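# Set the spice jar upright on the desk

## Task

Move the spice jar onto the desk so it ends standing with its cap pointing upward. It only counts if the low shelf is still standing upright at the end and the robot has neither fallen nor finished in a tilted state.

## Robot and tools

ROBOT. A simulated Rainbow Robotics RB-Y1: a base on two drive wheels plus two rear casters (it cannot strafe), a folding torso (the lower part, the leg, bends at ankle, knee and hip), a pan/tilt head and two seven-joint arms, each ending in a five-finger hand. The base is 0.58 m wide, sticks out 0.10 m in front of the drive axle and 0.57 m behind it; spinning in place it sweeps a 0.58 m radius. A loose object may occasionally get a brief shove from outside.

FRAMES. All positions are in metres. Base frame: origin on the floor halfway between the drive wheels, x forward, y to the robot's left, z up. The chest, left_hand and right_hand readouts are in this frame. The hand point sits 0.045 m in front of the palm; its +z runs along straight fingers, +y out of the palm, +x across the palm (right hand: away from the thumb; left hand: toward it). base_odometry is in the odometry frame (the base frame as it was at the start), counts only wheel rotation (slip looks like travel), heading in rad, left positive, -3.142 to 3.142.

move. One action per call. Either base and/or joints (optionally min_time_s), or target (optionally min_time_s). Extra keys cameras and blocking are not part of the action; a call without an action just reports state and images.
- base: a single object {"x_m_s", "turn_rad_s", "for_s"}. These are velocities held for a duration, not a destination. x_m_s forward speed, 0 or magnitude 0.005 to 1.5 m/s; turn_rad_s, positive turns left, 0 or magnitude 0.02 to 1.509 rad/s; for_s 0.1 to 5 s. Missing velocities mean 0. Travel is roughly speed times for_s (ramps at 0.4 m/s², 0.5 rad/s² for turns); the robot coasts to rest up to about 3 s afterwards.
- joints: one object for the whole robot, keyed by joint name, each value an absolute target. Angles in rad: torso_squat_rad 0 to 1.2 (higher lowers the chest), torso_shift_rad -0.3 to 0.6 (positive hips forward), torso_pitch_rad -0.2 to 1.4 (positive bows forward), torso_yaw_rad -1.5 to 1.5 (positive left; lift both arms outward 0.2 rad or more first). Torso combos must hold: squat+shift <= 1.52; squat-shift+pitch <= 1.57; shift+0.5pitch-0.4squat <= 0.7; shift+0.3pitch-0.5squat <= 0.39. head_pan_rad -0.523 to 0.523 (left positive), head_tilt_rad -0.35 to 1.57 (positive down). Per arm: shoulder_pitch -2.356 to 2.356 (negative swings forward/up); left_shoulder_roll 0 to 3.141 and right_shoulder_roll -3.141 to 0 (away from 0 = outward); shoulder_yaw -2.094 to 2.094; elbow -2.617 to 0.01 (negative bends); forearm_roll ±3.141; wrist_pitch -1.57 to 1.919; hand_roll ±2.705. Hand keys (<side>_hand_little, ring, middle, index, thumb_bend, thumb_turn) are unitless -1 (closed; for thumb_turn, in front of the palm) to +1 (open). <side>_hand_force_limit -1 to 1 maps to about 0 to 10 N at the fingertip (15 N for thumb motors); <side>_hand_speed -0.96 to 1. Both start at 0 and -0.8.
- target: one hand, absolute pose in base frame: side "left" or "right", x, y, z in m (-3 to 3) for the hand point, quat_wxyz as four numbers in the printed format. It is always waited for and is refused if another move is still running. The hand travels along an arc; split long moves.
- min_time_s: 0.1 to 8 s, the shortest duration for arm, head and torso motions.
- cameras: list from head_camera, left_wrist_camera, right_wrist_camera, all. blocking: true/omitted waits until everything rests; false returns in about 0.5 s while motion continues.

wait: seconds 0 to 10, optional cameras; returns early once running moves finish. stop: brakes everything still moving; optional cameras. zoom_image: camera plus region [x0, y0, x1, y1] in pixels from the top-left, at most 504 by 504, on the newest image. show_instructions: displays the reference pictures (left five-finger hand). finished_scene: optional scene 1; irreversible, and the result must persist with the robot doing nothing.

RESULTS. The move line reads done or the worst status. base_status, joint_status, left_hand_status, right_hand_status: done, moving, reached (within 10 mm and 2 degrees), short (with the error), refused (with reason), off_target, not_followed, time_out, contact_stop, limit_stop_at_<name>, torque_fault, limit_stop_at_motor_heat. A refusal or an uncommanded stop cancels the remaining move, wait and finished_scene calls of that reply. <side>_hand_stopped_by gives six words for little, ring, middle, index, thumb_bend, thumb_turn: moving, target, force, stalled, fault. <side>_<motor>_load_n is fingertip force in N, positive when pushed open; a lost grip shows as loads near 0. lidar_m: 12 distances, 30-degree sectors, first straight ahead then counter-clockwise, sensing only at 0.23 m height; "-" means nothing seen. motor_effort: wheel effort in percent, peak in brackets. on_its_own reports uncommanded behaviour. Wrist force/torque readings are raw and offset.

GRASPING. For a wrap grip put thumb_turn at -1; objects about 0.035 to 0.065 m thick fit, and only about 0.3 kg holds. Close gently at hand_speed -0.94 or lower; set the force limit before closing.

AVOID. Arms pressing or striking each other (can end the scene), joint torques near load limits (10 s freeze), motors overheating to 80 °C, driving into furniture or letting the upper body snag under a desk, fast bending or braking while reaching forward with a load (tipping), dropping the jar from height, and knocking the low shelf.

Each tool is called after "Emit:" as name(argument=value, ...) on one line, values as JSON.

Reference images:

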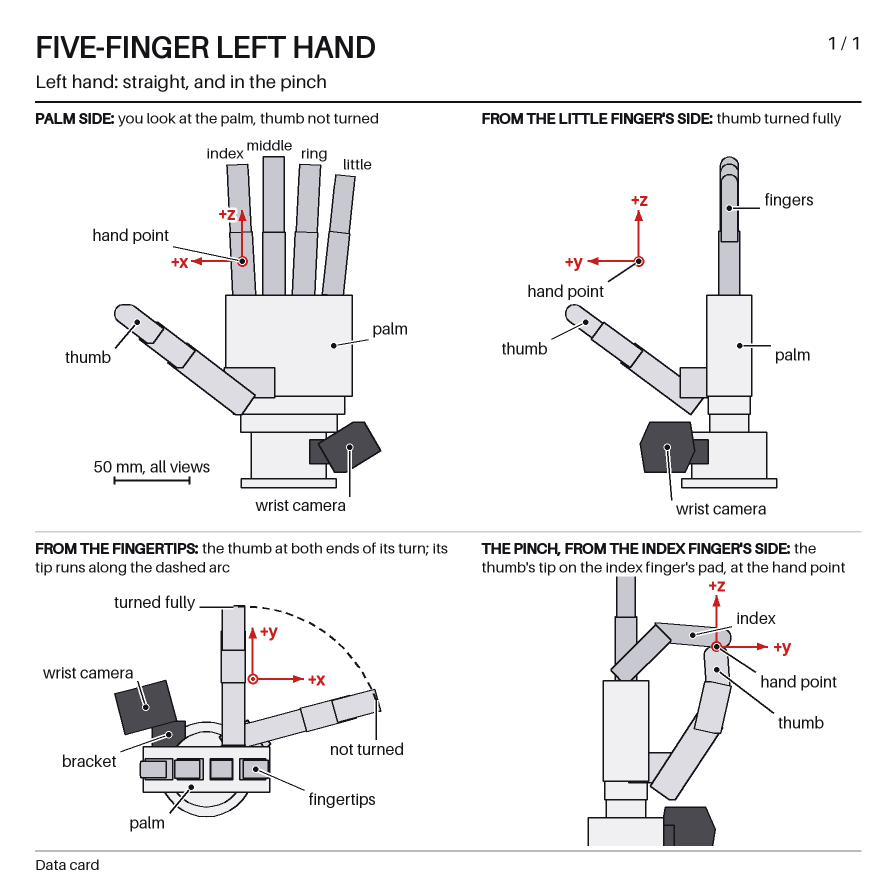

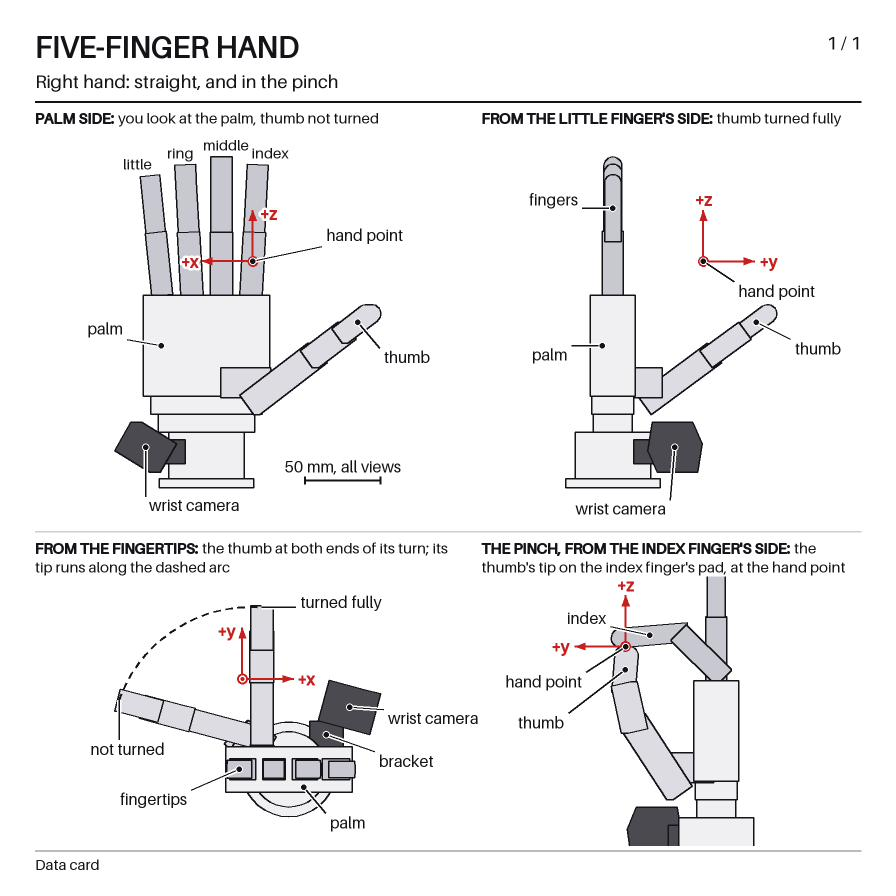

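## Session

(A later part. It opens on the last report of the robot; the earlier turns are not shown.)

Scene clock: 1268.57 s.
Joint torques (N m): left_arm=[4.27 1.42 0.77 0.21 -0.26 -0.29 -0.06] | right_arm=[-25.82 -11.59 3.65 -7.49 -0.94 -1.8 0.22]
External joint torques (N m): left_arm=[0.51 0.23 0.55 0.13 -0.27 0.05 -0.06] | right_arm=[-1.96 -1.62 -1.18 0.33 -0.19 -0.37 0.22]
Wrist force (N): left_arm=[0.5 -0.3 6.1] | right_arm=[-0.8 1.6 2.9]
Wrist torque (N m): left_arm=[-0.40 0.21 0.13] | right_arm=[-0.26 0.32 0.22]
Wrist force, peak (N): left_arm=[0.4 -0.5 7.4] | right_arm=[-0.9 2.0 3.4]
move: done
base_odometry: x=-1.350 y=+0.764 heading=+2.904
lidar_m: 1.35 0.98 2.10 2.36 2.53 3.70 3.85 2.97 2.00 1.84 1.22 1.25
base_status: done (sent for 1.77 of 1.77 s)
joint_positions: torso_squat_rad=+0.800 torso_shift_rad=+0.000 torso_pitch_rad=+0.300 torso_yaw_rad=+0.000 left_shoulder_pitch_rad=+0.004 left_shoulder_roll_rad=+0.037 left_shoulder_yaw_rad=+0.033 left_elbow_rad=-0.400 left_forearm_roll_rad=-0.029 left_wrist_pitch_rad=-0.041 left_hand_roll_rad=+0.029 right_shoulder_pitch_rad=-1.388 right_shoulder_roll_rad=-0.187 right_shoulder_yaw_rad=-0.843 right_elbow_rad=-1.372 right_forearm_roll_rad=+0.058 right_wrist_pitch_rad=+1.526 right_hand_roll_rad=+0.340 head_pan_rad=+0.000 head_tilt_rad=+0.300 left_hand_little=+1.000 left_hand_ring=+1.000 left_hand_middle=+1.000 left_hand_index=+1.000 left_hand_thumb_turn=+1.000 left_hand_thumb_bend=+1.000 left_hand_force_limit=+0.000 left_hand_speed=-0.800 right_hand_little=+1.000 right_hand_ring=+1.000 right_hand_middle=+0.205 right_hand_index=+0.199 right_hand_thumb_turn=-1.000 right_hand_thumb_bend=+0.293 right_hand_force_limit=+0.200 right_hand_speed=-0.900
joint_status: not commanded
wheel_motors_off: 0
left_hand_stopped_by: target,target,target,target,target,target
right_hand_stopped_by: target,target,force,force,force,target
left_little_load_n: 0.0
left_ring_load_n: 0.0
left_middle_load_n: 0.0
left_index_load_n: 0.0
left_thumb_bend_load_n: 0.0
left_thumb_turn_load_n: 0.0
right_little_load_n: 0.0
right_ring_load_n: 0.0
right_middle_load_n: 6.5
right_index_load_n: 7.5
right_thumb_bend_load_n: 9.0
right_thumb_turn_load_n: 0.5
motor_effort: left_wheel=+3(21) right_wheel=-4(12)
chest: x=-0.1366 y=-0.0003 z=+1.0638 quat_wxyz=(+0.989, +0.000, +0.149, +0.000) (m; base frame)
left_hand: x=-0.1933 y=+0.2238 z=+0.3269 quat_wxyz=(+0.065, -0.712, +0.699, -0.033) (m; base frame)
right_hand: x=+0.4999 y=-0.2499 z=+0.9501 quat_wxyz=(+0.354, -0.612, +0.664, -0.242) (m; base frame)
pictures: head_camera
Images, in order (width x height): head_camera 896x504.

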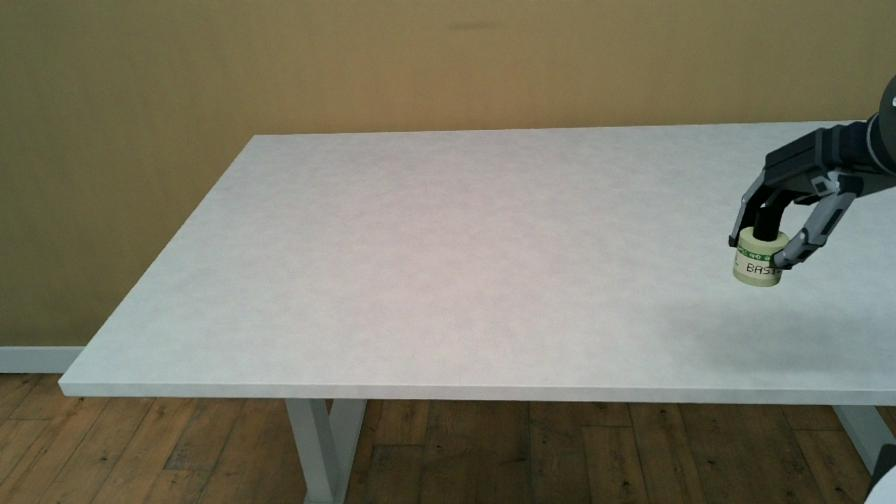

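Emit:
move(base={"x_m_s": 0.15, "for_s": 1.6}, cameras=["head_camera", "right_wrist_camera"])

Scene clock: 1279.23 s.
Joint torques (N m): left_arm=[4.84 1.1 1.08 0 -0.22 -0.38 0.04] | right_arm=[-25.17 -11.79 3.47 -7.62 -0.99 -1.77 0.15]
External joint torques (N m): left_arm=[1.07 -0.09 0.85 -0.07 -0.24 -0.04 0.04] | right_arm=[-1.31 -1.82 -1.36 0.2 -0.24 -0.34 0.15]
Wrist force (N): left_arm=[0.6 -0.4 6.0] | right_arm=[-0.6 1.2 2.5]
Wrist torque (N m): left_arm=[-0.46 0.22 0.09] | right_arm=[-0.30 0.32 0.24]
Wrist force, peak (N): left_arm=[0.9 -0.4 7.3] | right_arm=[-0.8 1.8 3.2]
move: done
base_odometry: x=-1.583 y=+0.820 heading=+2.905
lidar_m: 1.11 0.76 1.73 2.34 2.52 3.78 4.09 2.48 1.90 2.27 1.07 1.14
base_status: done (sent for 1.6 of 1.6 s)
joint_positions: torso_squat_rad=+0.800 torso_shift_rad=+0.000 torso_pitch_rad=+0.300 torso_yaw_rad=+0.000 left_shoulder_pitch_rad=+0.004 left_shoulder_roll_rad=+0.037 left_shoulder_yaw_rad=+0.033 left_elbow_rad=-0.400 left_forearm_roll_rad=-0.029 left_wrist_pitch_rad=-0.041 left_hand_roll_rad=+0.029 right_shoulder_pitch_rad=-1.388 right_shoulder_roll_rad=-0.187 right_shoulder_yaw_rad=-0.843 right_elbow_rad=-1.372 right_forearm_roll_rad=+0.058 right_wrist_pitch_rad=+1.526 right_hand_roll_rad=+0.340 head_pan_rad=+0.000 head_tilt_rad=+0.300 left_hand_little=+1.000 left_hand_ring=+1.000 left_hand_middle=+1.000 left_hand_index=+1.000 left_hand_thumb_turn=+1.000 left_hand_thumb_bend=+1.000 left_hand_force_limit=+0.000 left_hand_speed=-0.800 right_hand_little=+1.000 right_hand_ring=+1.000 right_hand_middle=+0.205 right_hand_index=+0.199 right_hand_thumb_turn=-1.000 right_hand_thumb_bend=+0.293 right_hand_force_limit=+0.200 right_hand_speed=-0.900
joint_status: not commanded
wheel_motors_off: 0
left_hand_stopped_by: target,target,target,target,target,target
right_hand_stopped_by: target,target,force,force,force,target
left_little_load_n: 0.0
left_ring_load_n: 0.0
left_middle_load_n: 0.0
left_index_load_n: 0.0
left_thumb_bend_load_n: 0.0
left_thumb_turn_load_n: 0.0
right_little_load_n: -0.5
right_ring_load_n: 0.0
right_middle_load_n: 6.5
right_index_load_n: 8.0
right_thumb_bend_load_n: 9.0
right_thumb_turn_load_n: 0.5
motor_effort: left_wheel=+2(20) right_wheel=-4(12)
chest: x=-0.1365 y=-0.0003 z=+1.0638 quat_wxyz=(+0.989, +0.000, +0.149, +0.000) (m; base frame)
left_hand: x=-0.1933 y=+0.2238 z=+0.3269 quat_wxyz=(+0.065, -0.712, +0.699, -0.033) (m; base frame)
right_hand: x=+0.4999 y=-0.2499 z=+0.9501 quat_wxyz=(+0.354, -0.612, +0.664, -0.242) (m; base frame)
pictures: head_camera, right_wrist_camera
Images, in order (width x height): head_camera 896x504, right_wrist_camera 504x504.

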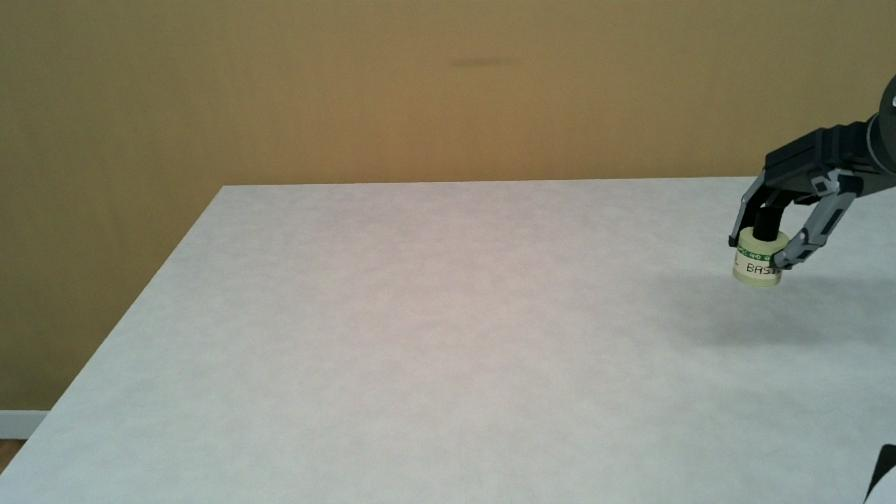

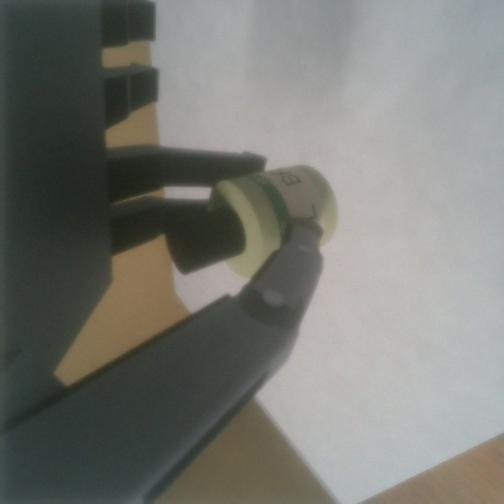

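Emit:
move(joints={"head_tilt_rad": 0.7, "head_pan_rad": -0.25}, cameras=["head_camera"])

Scene clock: 1287.33 s.
Joint torques (N m): left_arm=[4.53 0.92 1.19 0.21 -0.19 -0.28 0.04] | right_arm=[-25.46 -11.21 3.43 -7.67 -1.1 -1.95 0.24]
External joint torques (N m): left_arm=[0.76 -0.27 0.96 0.14 -0.2 0.07 0.04] | right_arm=[-1.6 -1.25 -1.39 0.15 -0.35 -0.52 0.24]
Wrist force (N): left_arm=[0.5 -0.3 7.0] | right_arm=[-1.0 1.7 3.0]
Wrist torque (N m): left_arm=[-0.47 0.25 0.11] | right_arm=[-0.23 0.37 0.23]
Wrist force, peak (N): left_arm=[-0.5 -1.5 7.0] | right_arm=[-0.8 2.1 2.9]
move: done
base_odometry: x=-1.583 y=+0.820 heading=+2.905
lidar_m: 1.11 0.76 1.73 2.33 2.51 3.78 4.09 2.48 1.90 2.26 1.07 1.13
base_status: not commanded
joint_positions: torso_squat_rad=+0.800 torso_shift_rad=+0.000 torso_pitch_rad=+0.300 torso_yaw_rad=+0.000 left_shoulder_pitch_rad=+0.004 left_shoulder_roll_rad=+0.037 left_shoulder_yaw_rad=+0.033 left_elbow_rad=-0.400 left_forearm_roll_rad=-0.029 left_wrist_pitch_rad=-0.041 left_hand_roll_rad=+0.029 right_shoulder_pitch_rad=-1.388 right_shoulder_roll_rad=-0.187 right_shoulder_yaw_rad=-0.843 right_elbow_rad=-1.372 right_forearm_roll_rad=+0.058 right_wrist_pitch_rad=+1.526 right_hand_roll_rad=+0.340 head_pan_rad=-0.250 head_tilt_rad=+0.700 left_hand_little=+1.000 left_hand_ring=+1.000 left_hand_middle=+1.000 left_hand_index=+1.000 left_hand_thumb_turn=+1.000 left_hand_thumb_bend=+1.000 left_hand_force_limit=+0.000 left_hand_speed=-0.800 right_hand_little=+1.000 right_hand_ring=+1.000 right_hand_middle=+0.205 right_hand_index=+0.199 right_hand_thumb_turn=-1.000 right_hand_thumb_bend=+0.293 right_hand_force_limit=+0.200 right_hand_speed=-0.900
joint_status: all done
wheel_motors_off: 0
left_hand_stopped_by: target,target,target,target,target,target
right_hand_stopped_by: target,target,force,force,force,target
left_little_load_n: 0.0
left_ring_load_n: 0.0
left_middle_load_n: 0.0
left_index_load_n: 0.0
left_thumb_bend_load_n: 0.0
left_thumb_turn_load_n: -0.5
right_little_load_n: 0.0
right_ring_load_n: 0.0
right_middle_load_n: 6.5
right_index_load_n: 7.5
right_thumb_bend_load_n: 9.5
right_thumb_turn_load_n: 0.5
motor_effort: left_wheel=+2(3) right_wheel=-3(4)
chest: x=-0.1365 y=-0.0003 z=+1.0638 quat_wxyz=(+0.989, +0.000, +0.149, +0.000) (m; base frame)
left_hand: x=-0.1933 y=+0.2238 z=+0.3269 quat_wxyz=(+0.065, -0.712, +0.699, -0.033) (m; base frame)
right_hand: x=+0.4999 y=-0.2499 z=+0.9501 quat_wxyz=(+0.354, -0.612, +0.664, -0.242) (m; base frame)
pictures: head_camera
Images, in order (width x height): head_camera 896x504.

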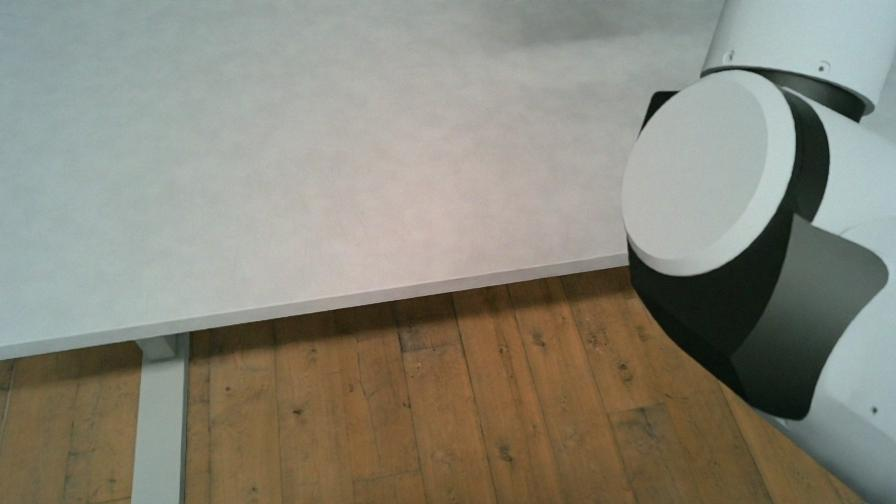

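Emit:
move(target={"side": "right", "x": 0.56, "y": -0.2, "z": 0.86, "quat_wxyz": [0.3535, -0.6125, 0.6645, -0.2417]}, min_time_s=3)

Emit:
move(joints={"head_tilt_rad": 0.4, "head_pan_rad": -0.3}, cameras=["head_camera", "right_wrist_camera"])

Scene clock: 1296.80 s.
Joint torques (N m): left_arm=[5.18 1.15 1.01 0.13 -0.27 -0.35 0] | right_arm=[-28.49 -9.15 4.31 -8.39 -0.29 -2.2 -0.39]
External joint torques (N m): left_arm=[1.42 -0.04 0.78 0.06 -0.29 0 0.01] | right_arm=[-2.62 0.61 0.52 0.87 0.22 -0.71 -0.39]
Wrist force (N): left_arm=[1.2 -1.1 6.2] | right_arm=[-0.9 1.4 2.8]
Wrist torque (N m): left_arm=[-0.50 0.12 0.20] | right_arm=[-0.27 0.36 0.13]
Wrist force, peak (N): left_arm=[0.2 0.1 7.4] | right_arm=[-0.9 1.6 3.1]
move: done
base_odometry: x=-1.583 y=+0.820 heading=+2.905
lidar_m: 1.11 0.76 1.73 2.33 2.51 3.79 4.09 2.48 1.90 2.27 1.06 1.14
base_status: not commanded
joint_positions: torso_squat_rad=+0.800 torso_shift_rad=+0.000 torso_pitch_rad=+0.300 torso_yaw_rad=+0.000 left_shoulder_pitch_rad=+0.004 left_shoulder_roll_rad=+0.037 left_shoulder_yaw_rad=+0.033 left_elbow_rad=-0.400 left_forearm_roll_rad=-0.029 left_wrist_pitch_rad=-0.041 left_hand_roll_rad=+0.029 right_shoulder_pitch_rad=-1.397 right_shoulder_roll_rad=-0.173 right_shoulder_yaw_rad=-0.820 right_elbow_rad=-0.918 right_forearm_roll_rad=+0.080 right_wrist_pitch_rad=+1.066 right_hand_roll_rad=+0.276 head_pan_rad=-0.250 head_tilt_rad=+0.700 left_hand_little=+1.000 left_hand_ring=+1.000 left_hand_middle=+1.000 left_hand_index=+1.000 left_hand_thumb_turn=+1.000 left_hand_thumb_bend=+1.000 left_hand_force_limit=+0.000 left_hand_speed=-0.800 right_hand_little=+1.000 right_hand_ring=+1.000 right_hand_middle=+0.205 right_hand_index=+0.199 right_hand_thumb_turn=-1.000 right_hand_thumb_bend=+0.293 right_hand_force_limit=+0.200 right_hand_speed=-0.900
joint_status: all done
wheel_motors_off: 0
left_hand_stopped_by: target,target,target,target,target,target
right_hand_stopped_by: target,target,force,force,force,target
left_little_load_n: 0.0
left_ring_load_n: 0.0
left_middle_load_n: 0.0
left_index_load_n: 0.0
left_thumb_bend_load_n: 0.0
left_thumb_turn_load_n: 0.0
right_little_load_n: 0.0
right_ring_load_n: 0.0
right_middle_load_n: 6.5
right_index_load_n: 7.5
right_thumb_bend_load_n: 9.0
right_thumb_turn_load_n: 0.5
motor_effort: left_wheel=+2(3) right_wheel=-3(4)
chest: x=-0.1365 y=-0.0003 z=+1.0638 quat_wxyz=(+0.989, +0.000, +0.149, +0.000) (m; base frame)
left_hand: x=-0.1933 y=+0.2238 z=+0.3269 quat_wxyz=(+0.065, -0.712, +0.699, -0.033) (m; base frame)
right_hand: x=+0.5593 y=-0.2005 z=+0.8603 quat_wxyz=(+0.354, -0.611, +0.664, -0.244) (m; base frame)
right_hand_status: reached (checked arc, planned for 3.0 s): 1 mm and 0.3 deg off.
pictures: none

Scene clock: 1297.63 s.
Joint torques (N m): left_arm=[4.81 1.46 0.8 0.14 -0.2 -0.2 -0.07] | right_arm=[-28.81 -9.04 3.94 -8.26 -0.22 -1.95 -0.3]
External joint torques (N m): left_arm=[1.04 0.27 0.57 0.06 -0.22 0.14 -0.07] | right_arm=[-2.94 0.72 0.14 1 0.29 -0.46 -0.3]
Wrist force (N): left_arm=[0.5 0.1 6.3] | right_arm=[-1.0 1.9 2.3]
Wrist torque (N m): left_arm=[-0.38 0.19 0.07] | right_arm=[-0.17 0.41 0.14]
Wrist force, peak (N): left_arm=[0.7 -0.8 6.9] | right_arm=[-0.6 1.9 2.7]
move: done
base_odometry: x=-1.583 y=+0.820 heading=+2.905
lidar_m: 1.11 0.75 1.73 2.33 2.51 3.77 4.09 2.48 1.90 2.27 1.07 1.14
base_status: not commanded
joint_positions: torso_squat_rad=+0.800 torso_shift_rad=+0.000 torso_pitch_rad=+0.300 torso_yaw_rad=+0.000 left_shoulder_pitch_rad=+0.004 left_shoulder_roll_rad=+0.037 left_shoulder_yaw_rad=+0.033 left_elbow_rad=-0.400 left_forearm_roll_rad=-0.029 left_wrist_pitch_rad=-0.041 left_hand_roll_rad=+0.029 right_shoulder_pitch_rad=-1.397 right_shoulder_roll_rad=-0.173 right_shoulder_yaw_rad=-0.820 right_elbow_rad=-0.918 right_forearm_roll_rad=+0.080 right_wrist_pitch_rad=+1.066 right_hand_roll_rad=+0.276 head_pan_rad=-0.300 head_tilt_rad=+0.400 left_hand_little=+1.000 left_hand_ring=+1.000 left_hand_middle=+1.000 left_hand_index=+1.000 left_hand_thumb_turn=+1.000 left_hand_thumb_bend=+1.000 left_hand_force_limit=+0.000 left_hand_speed=-0.800 right_hand_little=+1.000 right_hand_ring=+1.000 right_hand_middle=+0.205 right_hand_index=+0.199 right_hand_thumb_turn=-1.000 right_hand_thumb_bend=+0.293 right_hand_force_limit=+0.200 right_hand_speed=-0.900
joint_status: all done
wheel_motors_off: 0
left_hand_stopped_by: target,target,target,target,target,target
right_hand_stopped_by: target,target,force,force,force,target
left_little_load_n: 0.0
left_ring_load_n: 0.0
left_middle_load_n: -0.5
left_index_load_n: 0.0
left_thumb_bend_load_n: 0.0
left_thumb_turn_load_n: 0.0
right_little_load_n: 0.0
right_ring_load_n: 0.0
right_middle_load_n: 6.5
right_index_load_n: 7.5
right_thumb_bend_load_n: 9.0
right_thumb_turn_load_n: 0.5
motor_effort: left_wheel=+2(3) right_wheel=-4(4)
chest: x=-0.1365 y=-0.0003 z=+1.0638 quat_wxyz=(+0.989, +0.000, +0.149, +0.000) (m; base frame)
left_hand: x=-0.1933 y=+0.2238 z=+0.3269 quat_wxyz=(+0.065, -0.712, +0.699, -0.033) (m; base frame)
right_hand: x=+0.5593 y=-0.2005 z=+0.8603 quat_wxyz=(+0.354, -0.611, +0.664, -0.244) (m; base frame)
pictures: head_camera, right_wrist_camera
Images, in order (width x height): head_camera 896x504, right_wrist_camera 504x504.

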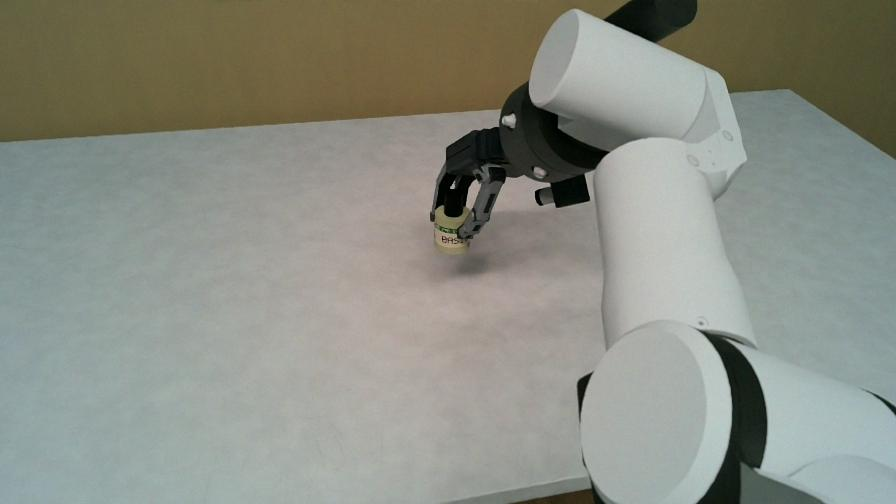

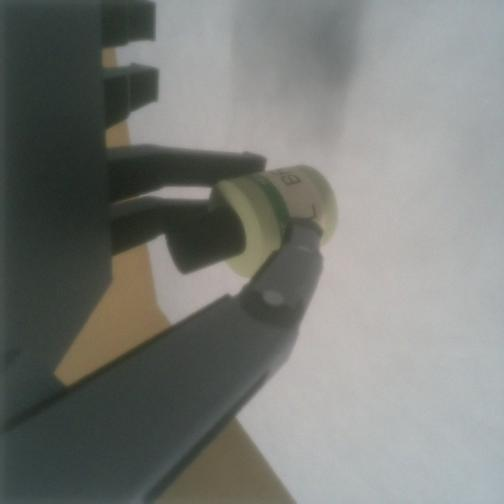

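Emit:
move(target={"side": "right", "x": 0.56, "y": -0.2, "z": 0.80, "quat_wxyz": [0.3535, -0.6125, 0.6645, -0.2417]}, min_time_s=3, cameras=["head_camera", "right_wrist_camera"])

Emit:
zoom_image(camera="head_camera", region=[370, 180, 570, 380])

Scene clock: 1307.27 s.
Joint torques (N m): left_arm=[4.48 1.4 1.09 0.21 -0.23 -0.3 -0.06] | right_arm=[-24.46 -11.95 1.6 -8.34 -0.95 -2.04 0.17]
External joint torques (N m): left_arm=[0.72 0.21 0.87 0.14 -0.25 0.04 -0.06] | right_arm=[1.17 -2.21 -1.71 1 -0.48 -0.6 0.17]
Wrist force (N): left_arm=[-0.2 -1.1 5.4] | right_arm=[-0.9 1.6 2.7]
Wrist torque (N m): left_arm=[-0.46 0.30 0.10] | right_arm=[-0.24 0.37 0.21]
Wrist force, peak (N): left_arm=[0.8 0.3 7.4] | right_arm=[-1.1 1.7 3.1]
move: done
base_odometry: x=-1.583 y=+0.820 heading=+2.905
lidar_m: 1.11 0.76 1.72 2.34 2.52 3.78 4.09 2.48 1.90 2.27 1.06 1.13
base_status: not commanded
joint_positions: torso_squat_rad=+0.800 torso_shift_rad=+0.000 torso_pitch_rad=+0.300 torso_yaw_rad=+0.000 left_shoulder_pitch_rad=+0.004 left_shoulder_roll_rad=+0.037 left_shoulder_yaw_rad=+0.033 left_elbow_rad=-0.400 left_forearm_roll_rad=-0.029 left_wrist_pitch_rad=-0.041 left_hand_roll_rad=+0.029 right_shoulder_pitch_rad=-1.347 right_shoulder_roll_rad=-0.179 right_shoulder_yaw_rad=-0.844 right_elbow_rad=-0.766 right_forearm_roll_rad=+0.043 right_wrist_pitch_rad=+0.885 right_hand_roll_rad=+0.327 head_pan_rad=-0.300 head_tilt_rad=+0.400 left_hand_little=+1.000 left_hand_ring=+1.000 left_hand_middle=+1.000 left_hand_index=+1.000 left_hand_thumb_turn=+1.000 left_hand_thumb_bend=+1.000 left_hand_force_limit=+0.000 left_hand_speed=-0.800 right_hand_little=+1.000 right_hand_ring=+1.000 right_hand_middle=+0.205 right_hand_index=+0.199 right_hand_thumb_turn=-1.000 right_hand_thumb_bend=+0.293 right_hand_force_limit=+0.200 right_hand_speed=-0.900
joint_status: all done
wheel_motors_off: 0
left_hand_stopped_by: target,target,target,target,target,target
right_hand_stopped_by: target,target,force,force,force,target
left_little_load_n: 0.0
left_ring_load_n: 0.0
left_middle_load_n: 0.0
left_index_load_n: 0.0
left_thumb_bend_load_n: 0.0
left_thumb_turn_load_n: 0.0
right_little_load_n: 0.0
right_ring_load_n: -0.5
right_middle_load_n: 6.5
right_index_load_n: 8.0
right_thumb_bend_load_n: 9.0
right_thumb_turn_load_n: 0.5
motor_effort: left_wheel=+3(3) right_wheel=-4(4)
chest: x=-0.1365 y=-0.0003 z=+1.0638 quat_wxyz=(+0.989, +0.000, +0.149, +0.000) (m; base frame)
left_hand: x=-0.1933 y=+0.2238 z=+0.3269 quat_wxyz=(+0.065, -0.712, +0.699, -0.033) (m; base frame)
right_hand: x=+0.5600 y=-0.1996 z=+0.8006 quat_wxyz=(+0.354, -0.612, +0.664, -0.243) (m; base frame)
right_hand_status: reached (checked arc, planned for 3.0 s): 1 mm and 0.1 deg off.
pictures: head_camera, right_wrist_camera
Images, in order (width x height): head_camera 896x504, right_wrist_camera 504x504.

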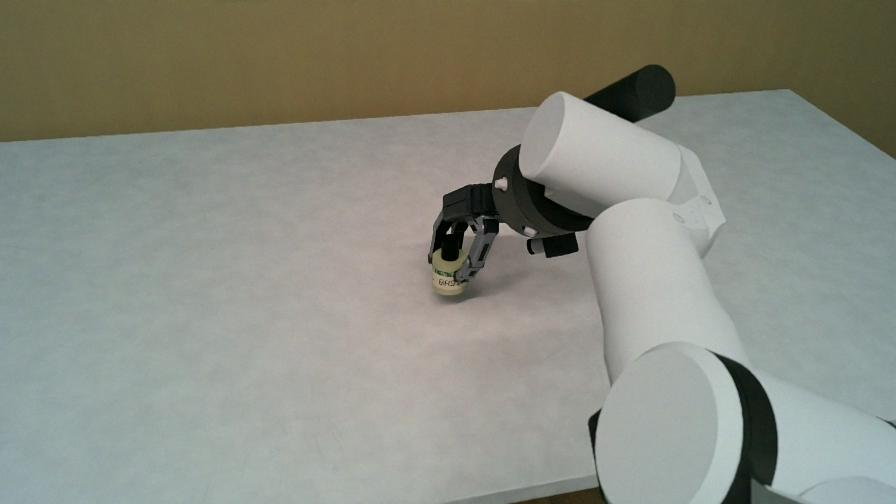

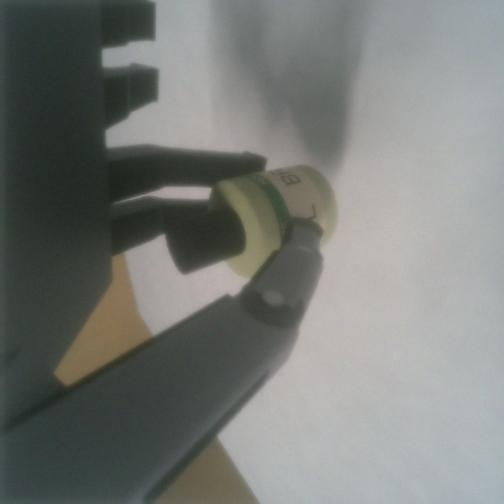

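Scaled by 2.520 from the camera's 896x504 image, which has a finer 1280x720 frame.

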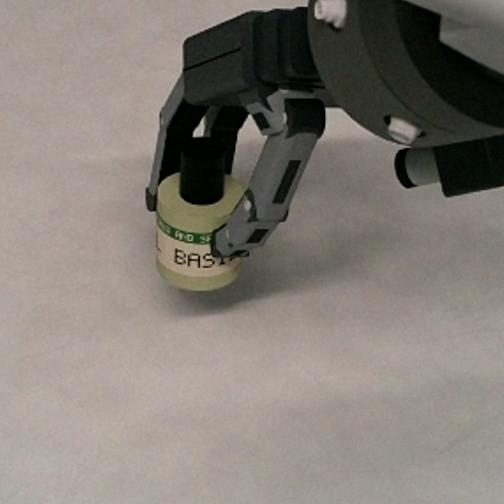

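Emit:
move(target={"side": "right", "x": 0.56, "y": -0.2, "z": 0.787, "quat_wxyz": [0.3535, -0.6125, 0.6645, -0.2417]}, min_time_s=2, cameras=["head_camera", "right_wrist_camera"])

Emit:
zoom_image(camera="head_camera", region=[390, 210, 510, 330])

Scene clock: 1316.93 s.
Joint torques (N m): left_arm=[4.5 0.83 0.96 0.08 -0.23 -0.13 -0.09] | right_arm=[-24.12 -12.43 1.23 -8.53 -0.78 -2.15 0.16]
External joint torques (N m): left_arm=[0.73 -0.36 0.73 0.01 -0.25 0.21 -0.09] | right_arm=[1.5 -2.64 -1.86 0.79 -0.32 -0.72 0.16]
Wrist force (N): left_arm=[0.5 -0.9 6.6] | right_arm=[-0.8 1.7 2.6]
Wrist torque (N m): left_arm=[-0.50 0.19 0.12] | right_arm=[-0.20 0.36 0.22]
Wrist force, peak (N): left_arm=[0.3 -0.6 7.3] | right_arm=[-0.9 2.1 3.0]
move: done
base_odometry: x=-1.583 y=+0.820 heading=+2.905
lidar_m: 1.11 0.76 1.74 2.33 2.52 3.78 4.09 2.49 1.90 2.27 1.06 1.14
base_status: not commanded
joint_positions: torso_squat_rad=+0.800 torso_shift_rad=+0.000 torso_pitch_rad=+0.300 torso_yaw_rad=+0.000 left_shoulder_pitch_rad=+0.004 left_shoulder_roll_rad=+0.037 left_shoulder_yaw_rad=+0.033 left_elbow_rad=-0.400 left_forearm_roll_rad=-0.029 left_wrist_pitch_rad=-0.041 left_hand_roll_rad=+0.029 right_shoulder_pitch_rad=-1.344 right_shoulder_roll_rad=-0.190 right_shoulder_yaw_rad=-0.849 right_elbow_rad=-0.710 right_forearm_roll_rad=+0.033 right_wrist_pitch_rad=+0.836 right_hand_roll_rad=+0.339 head_pan_rad=-0.300 head_tilt_rad=+0.400 left_hand_little=+1.000 left_hand_ring=+1.000 left_hand_middle=+1.000 left_hand_index=+1.000 left_hand_thumb_turn=+1.000 left_hand_thumb_bend=+1.000 left_hand_force_limit=+0.000 left_hand_speed=-0.800 right_hand_little=+1.000 right_hand_ring=+1.000 right_hand_middle=+0.205 right_hand_index=+0.199 right_hand_thumb_turn=-1.000 right_hand_thumb_bend=+0.293 right_hand_force_limit=+0.200 right_hand_speed=-0.900
joint_status: all done
wheel_motors_off: 0
left_hand_stopped_by: target,target,target,target,target,target
right_hand_stopped_by: target,target,force,force,force,target
left_little_load_n: 0.0
left_ring_load_n: 0.0
left_middle_load_n: 0.0
left_index_load_n: 0.0
left_thumb_bend_load_n: 0.0
left_thumb_turn_load_n: 0.0
right_little_load_n: 0.0
right_ring_load_n: 0.0
right_middle_load_n: 6.5
right_index_load_n: 8.0
right_thumb_bend_load_n: 9.5
right_thumb_turn_load_n: 0.5
motor_effort: left_wheel=+2(3) right_wheel=-3(4)
chest: x=-0.1365 y=-0.0003 z=+1.0638 quat_wxyz=(+0.989, +0.000, +0.149, +0.000) (m; base frame)
left_hand: x=-0.1933 y=+0.2238 z=+0.3269 quat_wxyz=(+0.065, -0.712, +0.699, -0.033) (m; base frame)
right_hand: x=+0.5602 y=-0.1996 z=+0.7876 quat_wxyz=(+0.354, -0.612, +0.664, -0.242) (m; base frame)
right_hand_status: reached (checked arc, planned for 2.0 s): 1 mm and 0.1 deg off.
pictures: head_camera, right_wrist_camera
Images, in order (width x height): head_camera 896x504, right_wrist_camera 504x504.

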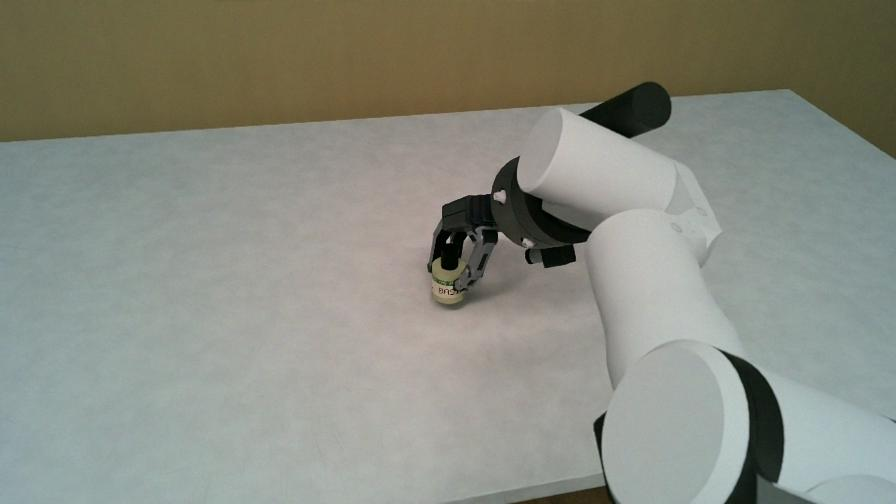

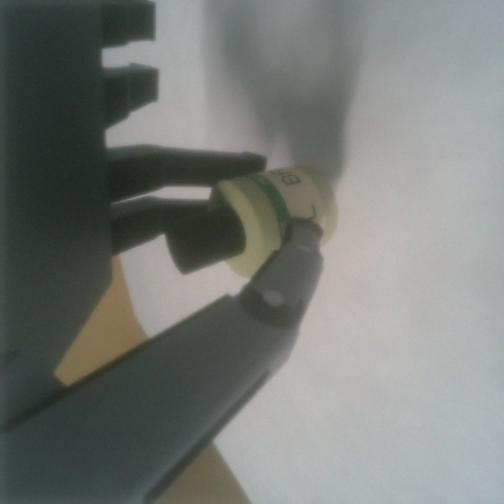

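Scaled by 4.200 from the camera's 896x504 image, which has a finer 1280x720 frame.

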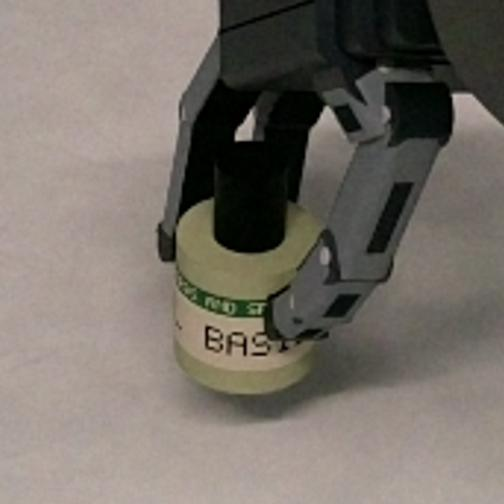

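Emit:
move(target={"side": "right", "x": 0.56, "y": -0.2, "z": 0.777, "quat_wxyz": [0.3535, -0.6125, 0.6645, -0.2417]}, min_time_s=2, cameras=["head_camera", "right_wrist_camera"])

Emit:
zoom_image(camera="head_camera", region=[390, 210, 510, 330])

Scene clock: 1326.03 s.
Joint torques (N m): left_arm=[4.3 1.04 1.17 0.05 -0.32 -0.23 0.01] | right_arm=[-24.29 -12.55 1.45 -8.12 -0.81 -2.1 0.06]
External joint torques (N m): left_arm=[0.54 -0.15 0.94 -0.02 -0.34 0.11 0.01] | right_arm=[1.27 -2.76 -1.53 1.17 -0.37 -0.68 0.06]
Wrist force (N): left_arm=[-0.8 0.3 6.2] | right_arm=[-0.9 2.0 2.5]
Wrist torque (N m): left_arm=[-0.33 0.42 0.03] | right_arm=[-0.14 0.38 0.24]
Wrist force, peak (N): left_arm=[0.8 -0.2 7.2] | right_arm=[-0.8 1.9 3.0]
move: done
base_odometry: x=-1.583 y=+0.820 heading=+2.905
lidar_m: 1.12 0.76 1.73 2.34 2.52 3.78 4.09 2.48 1.90 2.27 1.06 1.14
base_status: not commanded
joint_positions: torso_squat_rad=+0.800 torso_shift_rad=+0.000 torso_pitch_rad=+0.300 torso_yaw_rad=+0.000 left_shoulder_pitch_rad=+0.004 left_shoulder_roll_rad=+0.037 left_shoulder_yaw_rad=+0.033 left_elbow_rad=-0.400 left_forearm_roll_rad=-0.029 left_wrist_pitch_rad=-0.041 left_hand_roll_rad=+0.029 right_shoulder_pitch_rad=-1.337 right_shoulder_roll_rad=-0.194 right_shoulder_yaw_rad=-0.852 right_elbow_rad=-0.679 right_forearm_roll_rad=+0.026 right_wrist_pitch_rad=+0.803 right_hand_roll_rad=+0.349 head_pan_rad=-0.300 head_tilt_rad=+0.400 left_hand_little=+1.000 left_hand_ring=+1.000 left_hand_middle=+1.000 left_hand_index=+1.000 left_hand_thumb_turn=+1.000 left_hand_thumb_bend=+1.000 left_hand_force_limit=+0.000 left_hand_speed=-0.800 right_hand_little=+1.000 right_hand_ring=+1.000 right_hand_middle=+0.205 right_hand_index=+0.199 right_hand_thumb_turn=-1.000 right_hand_thumb_bend=+0.293 right_hand_force_limit=+0.200 right_hand_speed=-0.900
joint_status: all done
wheel_motors_off: 0
left_hand_stopped_by: target,target,target,target,target,target
right_hand_stopped_by: target,target,force,force,force,target
left_little_load_n: 0.0
left_ring_load_n: 0.0
left_middle_load_n: 0.0
left_index_load_n: 0.0
left_thumb_bend_load_n: 0.0
left_thumb_turn_load_n: 0.0
right_little_load_n: 0.0
right_ring_load_n: 0.0
right_middle_load_n: 6.5
right_index_load_n: 7.5
right_thumb_bend_load_n: 9.5
right_thumb_turn_load_n: 0.5
motor_effort: left_wheel=+1(3) right_wheel=-3(4)
chest: x=-0.1365 y=-0.0003 z=+1.0638 quat_wxyz=(+0.989, +0.000, +0.149, +0.000) (m; base frame)
left_hand: x=-0.1933 y=+0.2238 z=+0.3269 quat_wxyz=(+0.065, -0.712, +0.699, -0.033) (m; base frame)
right_hand: x=+0.5595 y=-0.1997 z=+0.7779 quat_wxyz=(+0.354, -0.612, +0.664, -0.242) (m; base frame)
right_hand_status: reached (checked arc, planned for 2.0 s): 1 mm and 0.1 deg off.
pictures: head_camera, right_wrist_camera
Images, in order (width x height): head_camera 896x504, right_wrist_camera 504x504.

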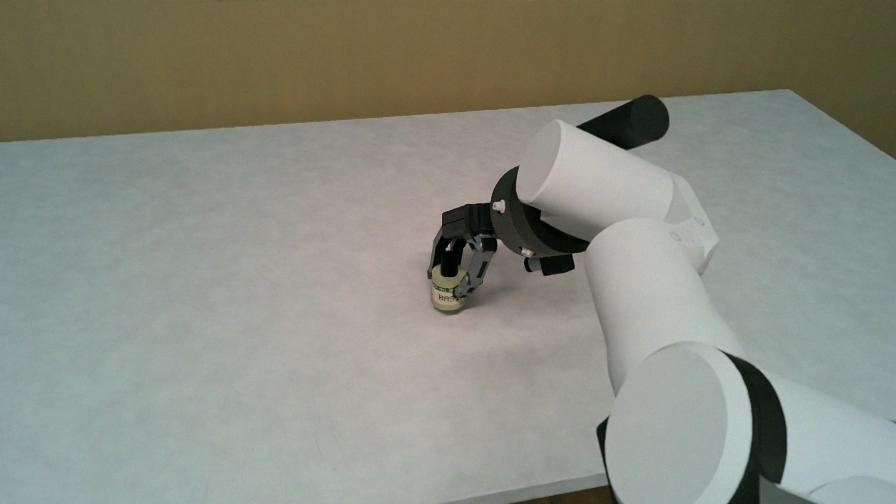

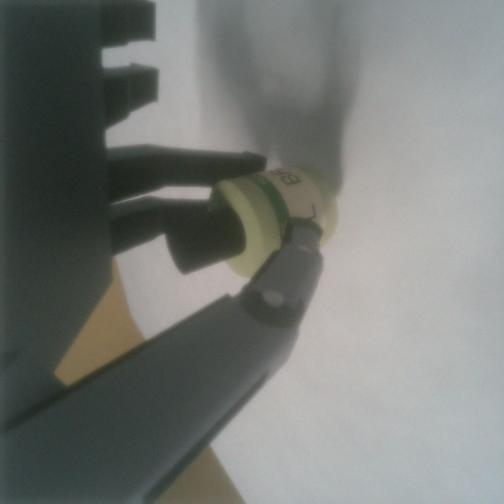

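Scaled by 4.200 from the camera's 896x504 image, which has a finer 1280x720 frame.

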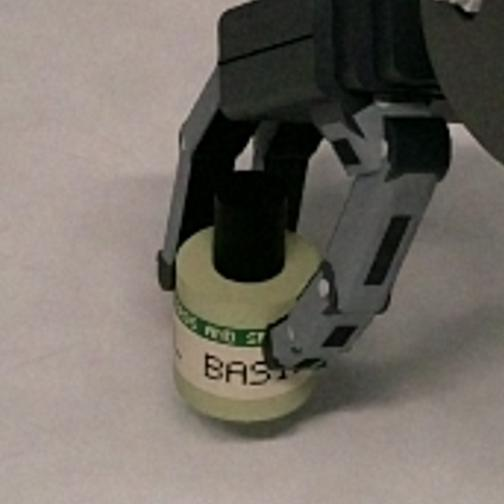

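Emit:
move(target={"side": "right", "x": 0.56, "y": -0.2, "z": 0.770, "quat_wxyz": [0.3535, -0.6125, 0.6645, -0.2417]}, min_time_s=1.5, cameras=["head_camera", "right_wrist_camera"])

Emit:
zoom_image(camera="head_camera", region=[390, 210, 510, 330])

Scene clock: 1332.20 s.
Joint torques (N m): left_arm=[4.05 1.03 1.04 0.09 -0.2 -0.31 0] | right_arm=[-24.43 -12.45 1.23 -8.29 -0.92 -2.2 0.23]
External joint torques (N m): left_arm=[0.28 -0.16 0.81 0.01 -0.21 0.03 0] | right_arm=[1.12 -2.62 -1.6 0.96 -0.49 -0.79 0.23]
Wrist force (N): left_arm=[0.6 0.1 6.3] | right_arm=[-1.0 1.5 2.6]
Wrist torque (N m): left_arm=[-0.36 0.20 0.13] | right_arm=[-0.24 0.38 0.20]
Wrist force, peak (N): left_arm=[0.2 -0.4 7.5] | right_arm=[-0.8 2.0 3.1]
move: done
base_odometry: x=-1.583 y=+0.820 heading=+2.905
lidar_m: 1.11 0.76 1.73 2.34 2.51 3.77 4.09 2.48 1.89 2.27 1.06 1.13
base_status: not commanded
joint_positions: torso_squat_rad=+0.800 torso_shift_rad=+0.000 torso_pitch_rad=+0.300 torso_yaw_rad=+0.000 left_shoulder_pitch_rad=+0.004 left_shoulder_roll_rad=+0.037 left_shoulder_yaw_rad=+0.033 left_elbow_rad=-0.400 left_forearm_roll_rad=-0.029 left_wrist_pitch_rad=-0.041 left_hand_roll_rad=+0.029 right_shoulder_pitch_rad=-1.337 right_shoulder_roll_rad=-0.202 right_shoulder_yaw_rad=-0.855 right_elbow_rad=-0.641 right_forearm_roll_rad=+0.019 right_wrist_pitch_rad=+0.771 right_hand_roll_rad=+0.356 head_pan_rad=-0.300 head_tilt_rad=+0.400 left_hand_little=+1.000 left_hand_ring=+1.000 left_hand_middle=+1.000 left_hand_index=+1.000 left_hand_thumb_turn=+1.000 left_hand_thumb_bend=+1.000 left_hand_force_limit=+0.000 left_hand_speed=-0.800 right_hand_little=+1.000 right_hand_ring=+1.000 right_hand_middle=+0.205 right_hand_index=+0.199 right_hand_thumb_turn=-1.000 right_hand_thumb_bend=+0.293 right_hand_force_limit=+0.200 right_hand_speed=-0.900
joint_status: all done
wheel_motors_off: 0
left_hand_stopped_by: target,target,target,target,target,target
right_hand_stopped_by: target,target,force,force,force,target
left_little_load_n: 0.0
left_ring_load_n: 0.0
left_middle_load_n: 0.0
left_index_load_n: 0.0
left_thumb_bend_load_n: 0.0
left_thumb_turn_load_n: 0.0
right_little_load_n: 0.0
right_ring_load_n: 0.0
right_middle_load_n: 6.5
right_index_load_n: 7.5
right_thumb_bend_load_n: 9.0
right_thumb_turn_load_n: 0.5
motor_effort: left_wheel=+1(3) right_wheel=-4(4)
chest: x=-0.1365 y=-0.0003 z=+1.0638 quat_wxyz=(+0.989, +0.000, +0.149, +0.000) (m; base frame)
left_hand: x=-0.1933 y=+0.2238 z=+0.3269 quat_wxyz=(+0.065, -0.712, +0.699, -0.033) (m; base frame)
right_hand: x=+0.5596 y=-0.1997 z=+0.7708 quat_wxyz=(+0.354, -0.612, +0.664, -0.242) (m; base frame)
right_hand_status: reached (checked arc, planned for 1.5 s): 1 mm and 0.1 deg off.
pictures: head_camera, right_wrist_camera
Images, in order (width x height): head_camera 896x504, right_wrist_camera 504x504.

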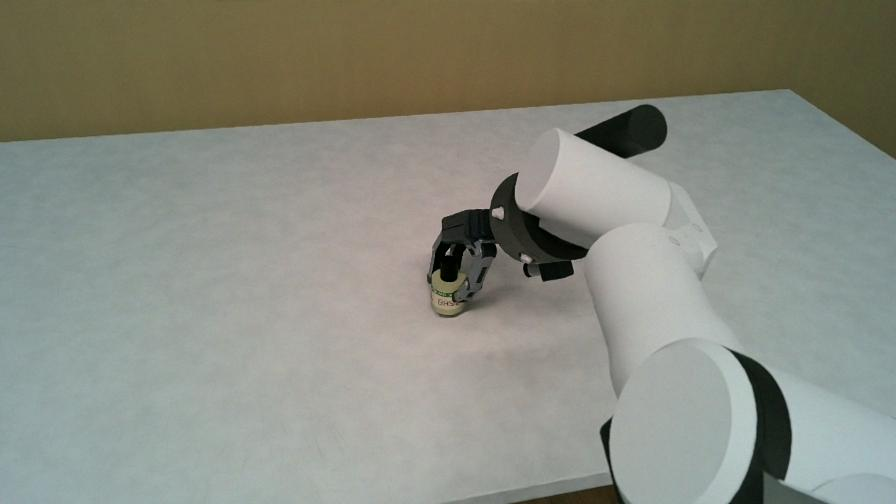

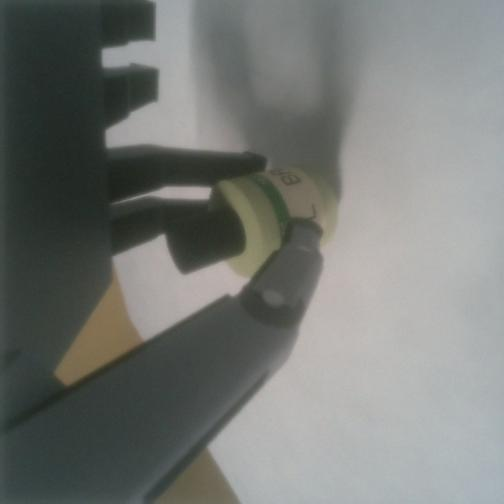

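Scaled by 4.200 from the camera's 896x504 image, which has a finer 1280x720 frame.

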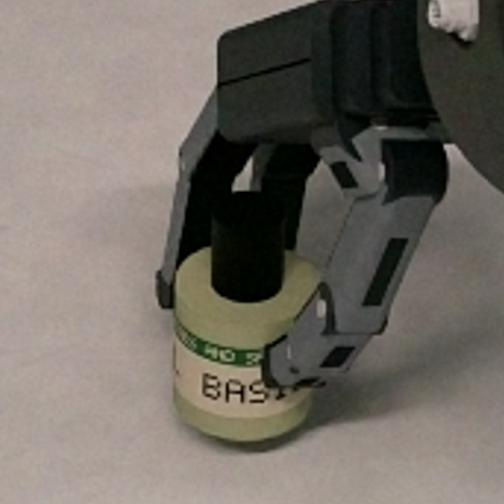

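Emit:
move(target={"side": "right", "x": 0.56, "y": -0.2, "z": 0.765, "quat_wxyz": [0.3535, -0.6125, 0.6645, -0.2417]}, min_time_s=1.5, cameras=["head_camera", "right_wrist_camera"])

Emit:
zoom_image(camera="head_camera", region=[390, 230, 490, 330])

Scene clock: 1339.50 s.
Joint torques (N m): left_arm=[4.72 0.97 0.81 0.1 -0.34 -0.27 -0.02] | right_arm=[-28.32 -12.18 1.23 -8.35 -0.8 -2.06 0.22]
External joint torques (N m): left_arm=[0.95 -0.22 0.58 0.03 -0.36 0.07 -0.02] | right_arm=[-2.76 -2.31 -1.47 0.87 -0.39 -0.65 0.22]
Wrist force (N): left_arm=[0.2 -0.7 6.7] | right_arm=[-0.9 1.8 2.7]
Wrist torque (N m): left_arm=[-0.52 0.27 0.07] | right_arm=[-0.19 0.33 0.23]
Wrist force, peak (N): left_arm=[0.2 -0.5 7.2] | right_arm=[-0.9 2.1 3.0]
move: done
base_odometry: x=-1.583 y=+0.820 heading=+2.905
lidar_m: 1.11 0.75 1.73 2.34 2.52 3.78 4.09 2.48 1.90 2.27 1.06 1.14
base_status: not commanded
joint_positions: torso_squat_rad=+0.800 torso_shift_rad=+0.000 torso_pitch_rad=+0.300 torso_yaw_rad=+0.000 left_shoulder_pitch_rad=+0.004 left_shoulder_roll_rad=+0.037 left_shoulder_yaw_rad=+0.033 left_elbow_rad=-0.400 left_forearm_roll_rad=-0.029 left_wrist_pitch_rad=-0.041 left_hand_roll_rad=+0.029 right_shoulder_pitch_rad=-1.339 right_shoulder_roll_rad=-0.211 right_shoulder_yaw_rad=-0.857 right_elbow_rad=-0.608 right_forearm_roll_rad=+0.014 right_wrist_pitch_rad=+0.746 right_hand_roll_rad=+0.362 head_pan_rad=-0.300 head_tilt_rad=+0.400 left_hand_little=+1.000 left_hand_ring=+1.000 left_hand_middle=+1.000 left_hand_index=+1.000 left_hand_thumb_turn=+1.000 left_hand_thumb_bend=+1.000 left_hand_force_limit=+0.000 left_hand_speed=-0.800 right_hand_little=+1.000 right_hand_ring=+1.000 right_hand_middle=+0.205 right_hand_index=+0.199 right_hand_thumb_turn=-1.000 right_hand_thumb_bend=+0.293 right_hand_force_limit=+0.200 right_hand_speed=-0.900
joint_status: all done
wheel_motors_off: 0
left_hand_stopped_by: target,target,target,target,target,target
right_hand_stopped_by: target,target,force,force,force,target
left_little_load_n: 0.0
left_ring_load_n: 0.0
left_middle_load_n: 0.0
left_index_load_n: 0.0
left_thumb_bend_load_n: 0.0
left_thumb_turn_load_n: 0.0
right_little_load_n: 0.0
right_ring_load_n: 0.0
right_middle_load_n: 6.5
right_index_load_n: 8.0
right_thumb_bend_load_n: 9.0
right_thumb_turn_load_n: 0.5
motor_effort: left_wheel=+2(3) right_wheel=-4(4)
chest: x=-0.1365 y=-0.0003 z=+1.0638 quat_wxyz=(+0.989, +0.000, +0.149, +0.000) (m; base frame)
left_hand: x=-0.1933 y=+0.2238 z=+0.3269 quat_wxyz=(+0.065, -0.712, +0.699, -0.033) (m; base frame)
right_hand: x=+0.5595 y=-0.1999 z=+0.7651 quat_wxyz=(+0.353, -0.612, +0.664, -0.242) (m; base frame)
right_hand_status: reached (checked arc, planned for 1.5 s): 0 mm and 0.1 deg off.
pictures: head_camera, right_wrist_camera
Images, in order (width x height): head_camera 896x504, right_wrist_camera 504x504.

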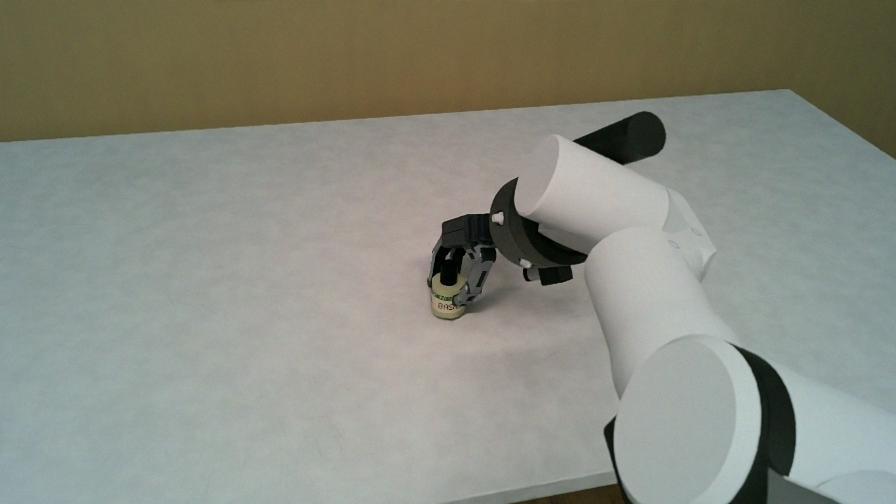

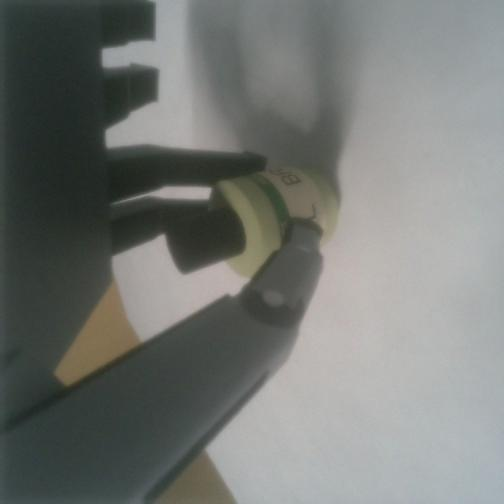

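Scaled by 5.040 from the camera's 896x504 image, which has a finer 1280x720 frame.

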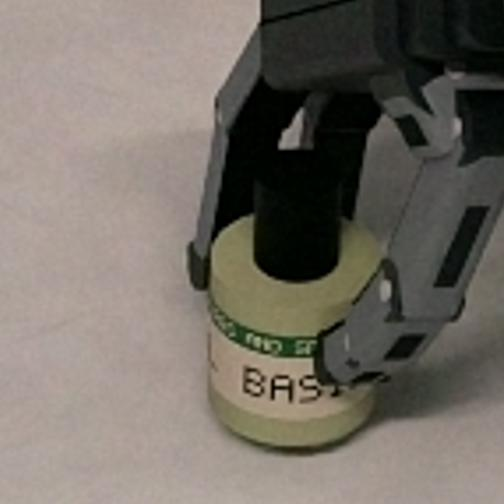

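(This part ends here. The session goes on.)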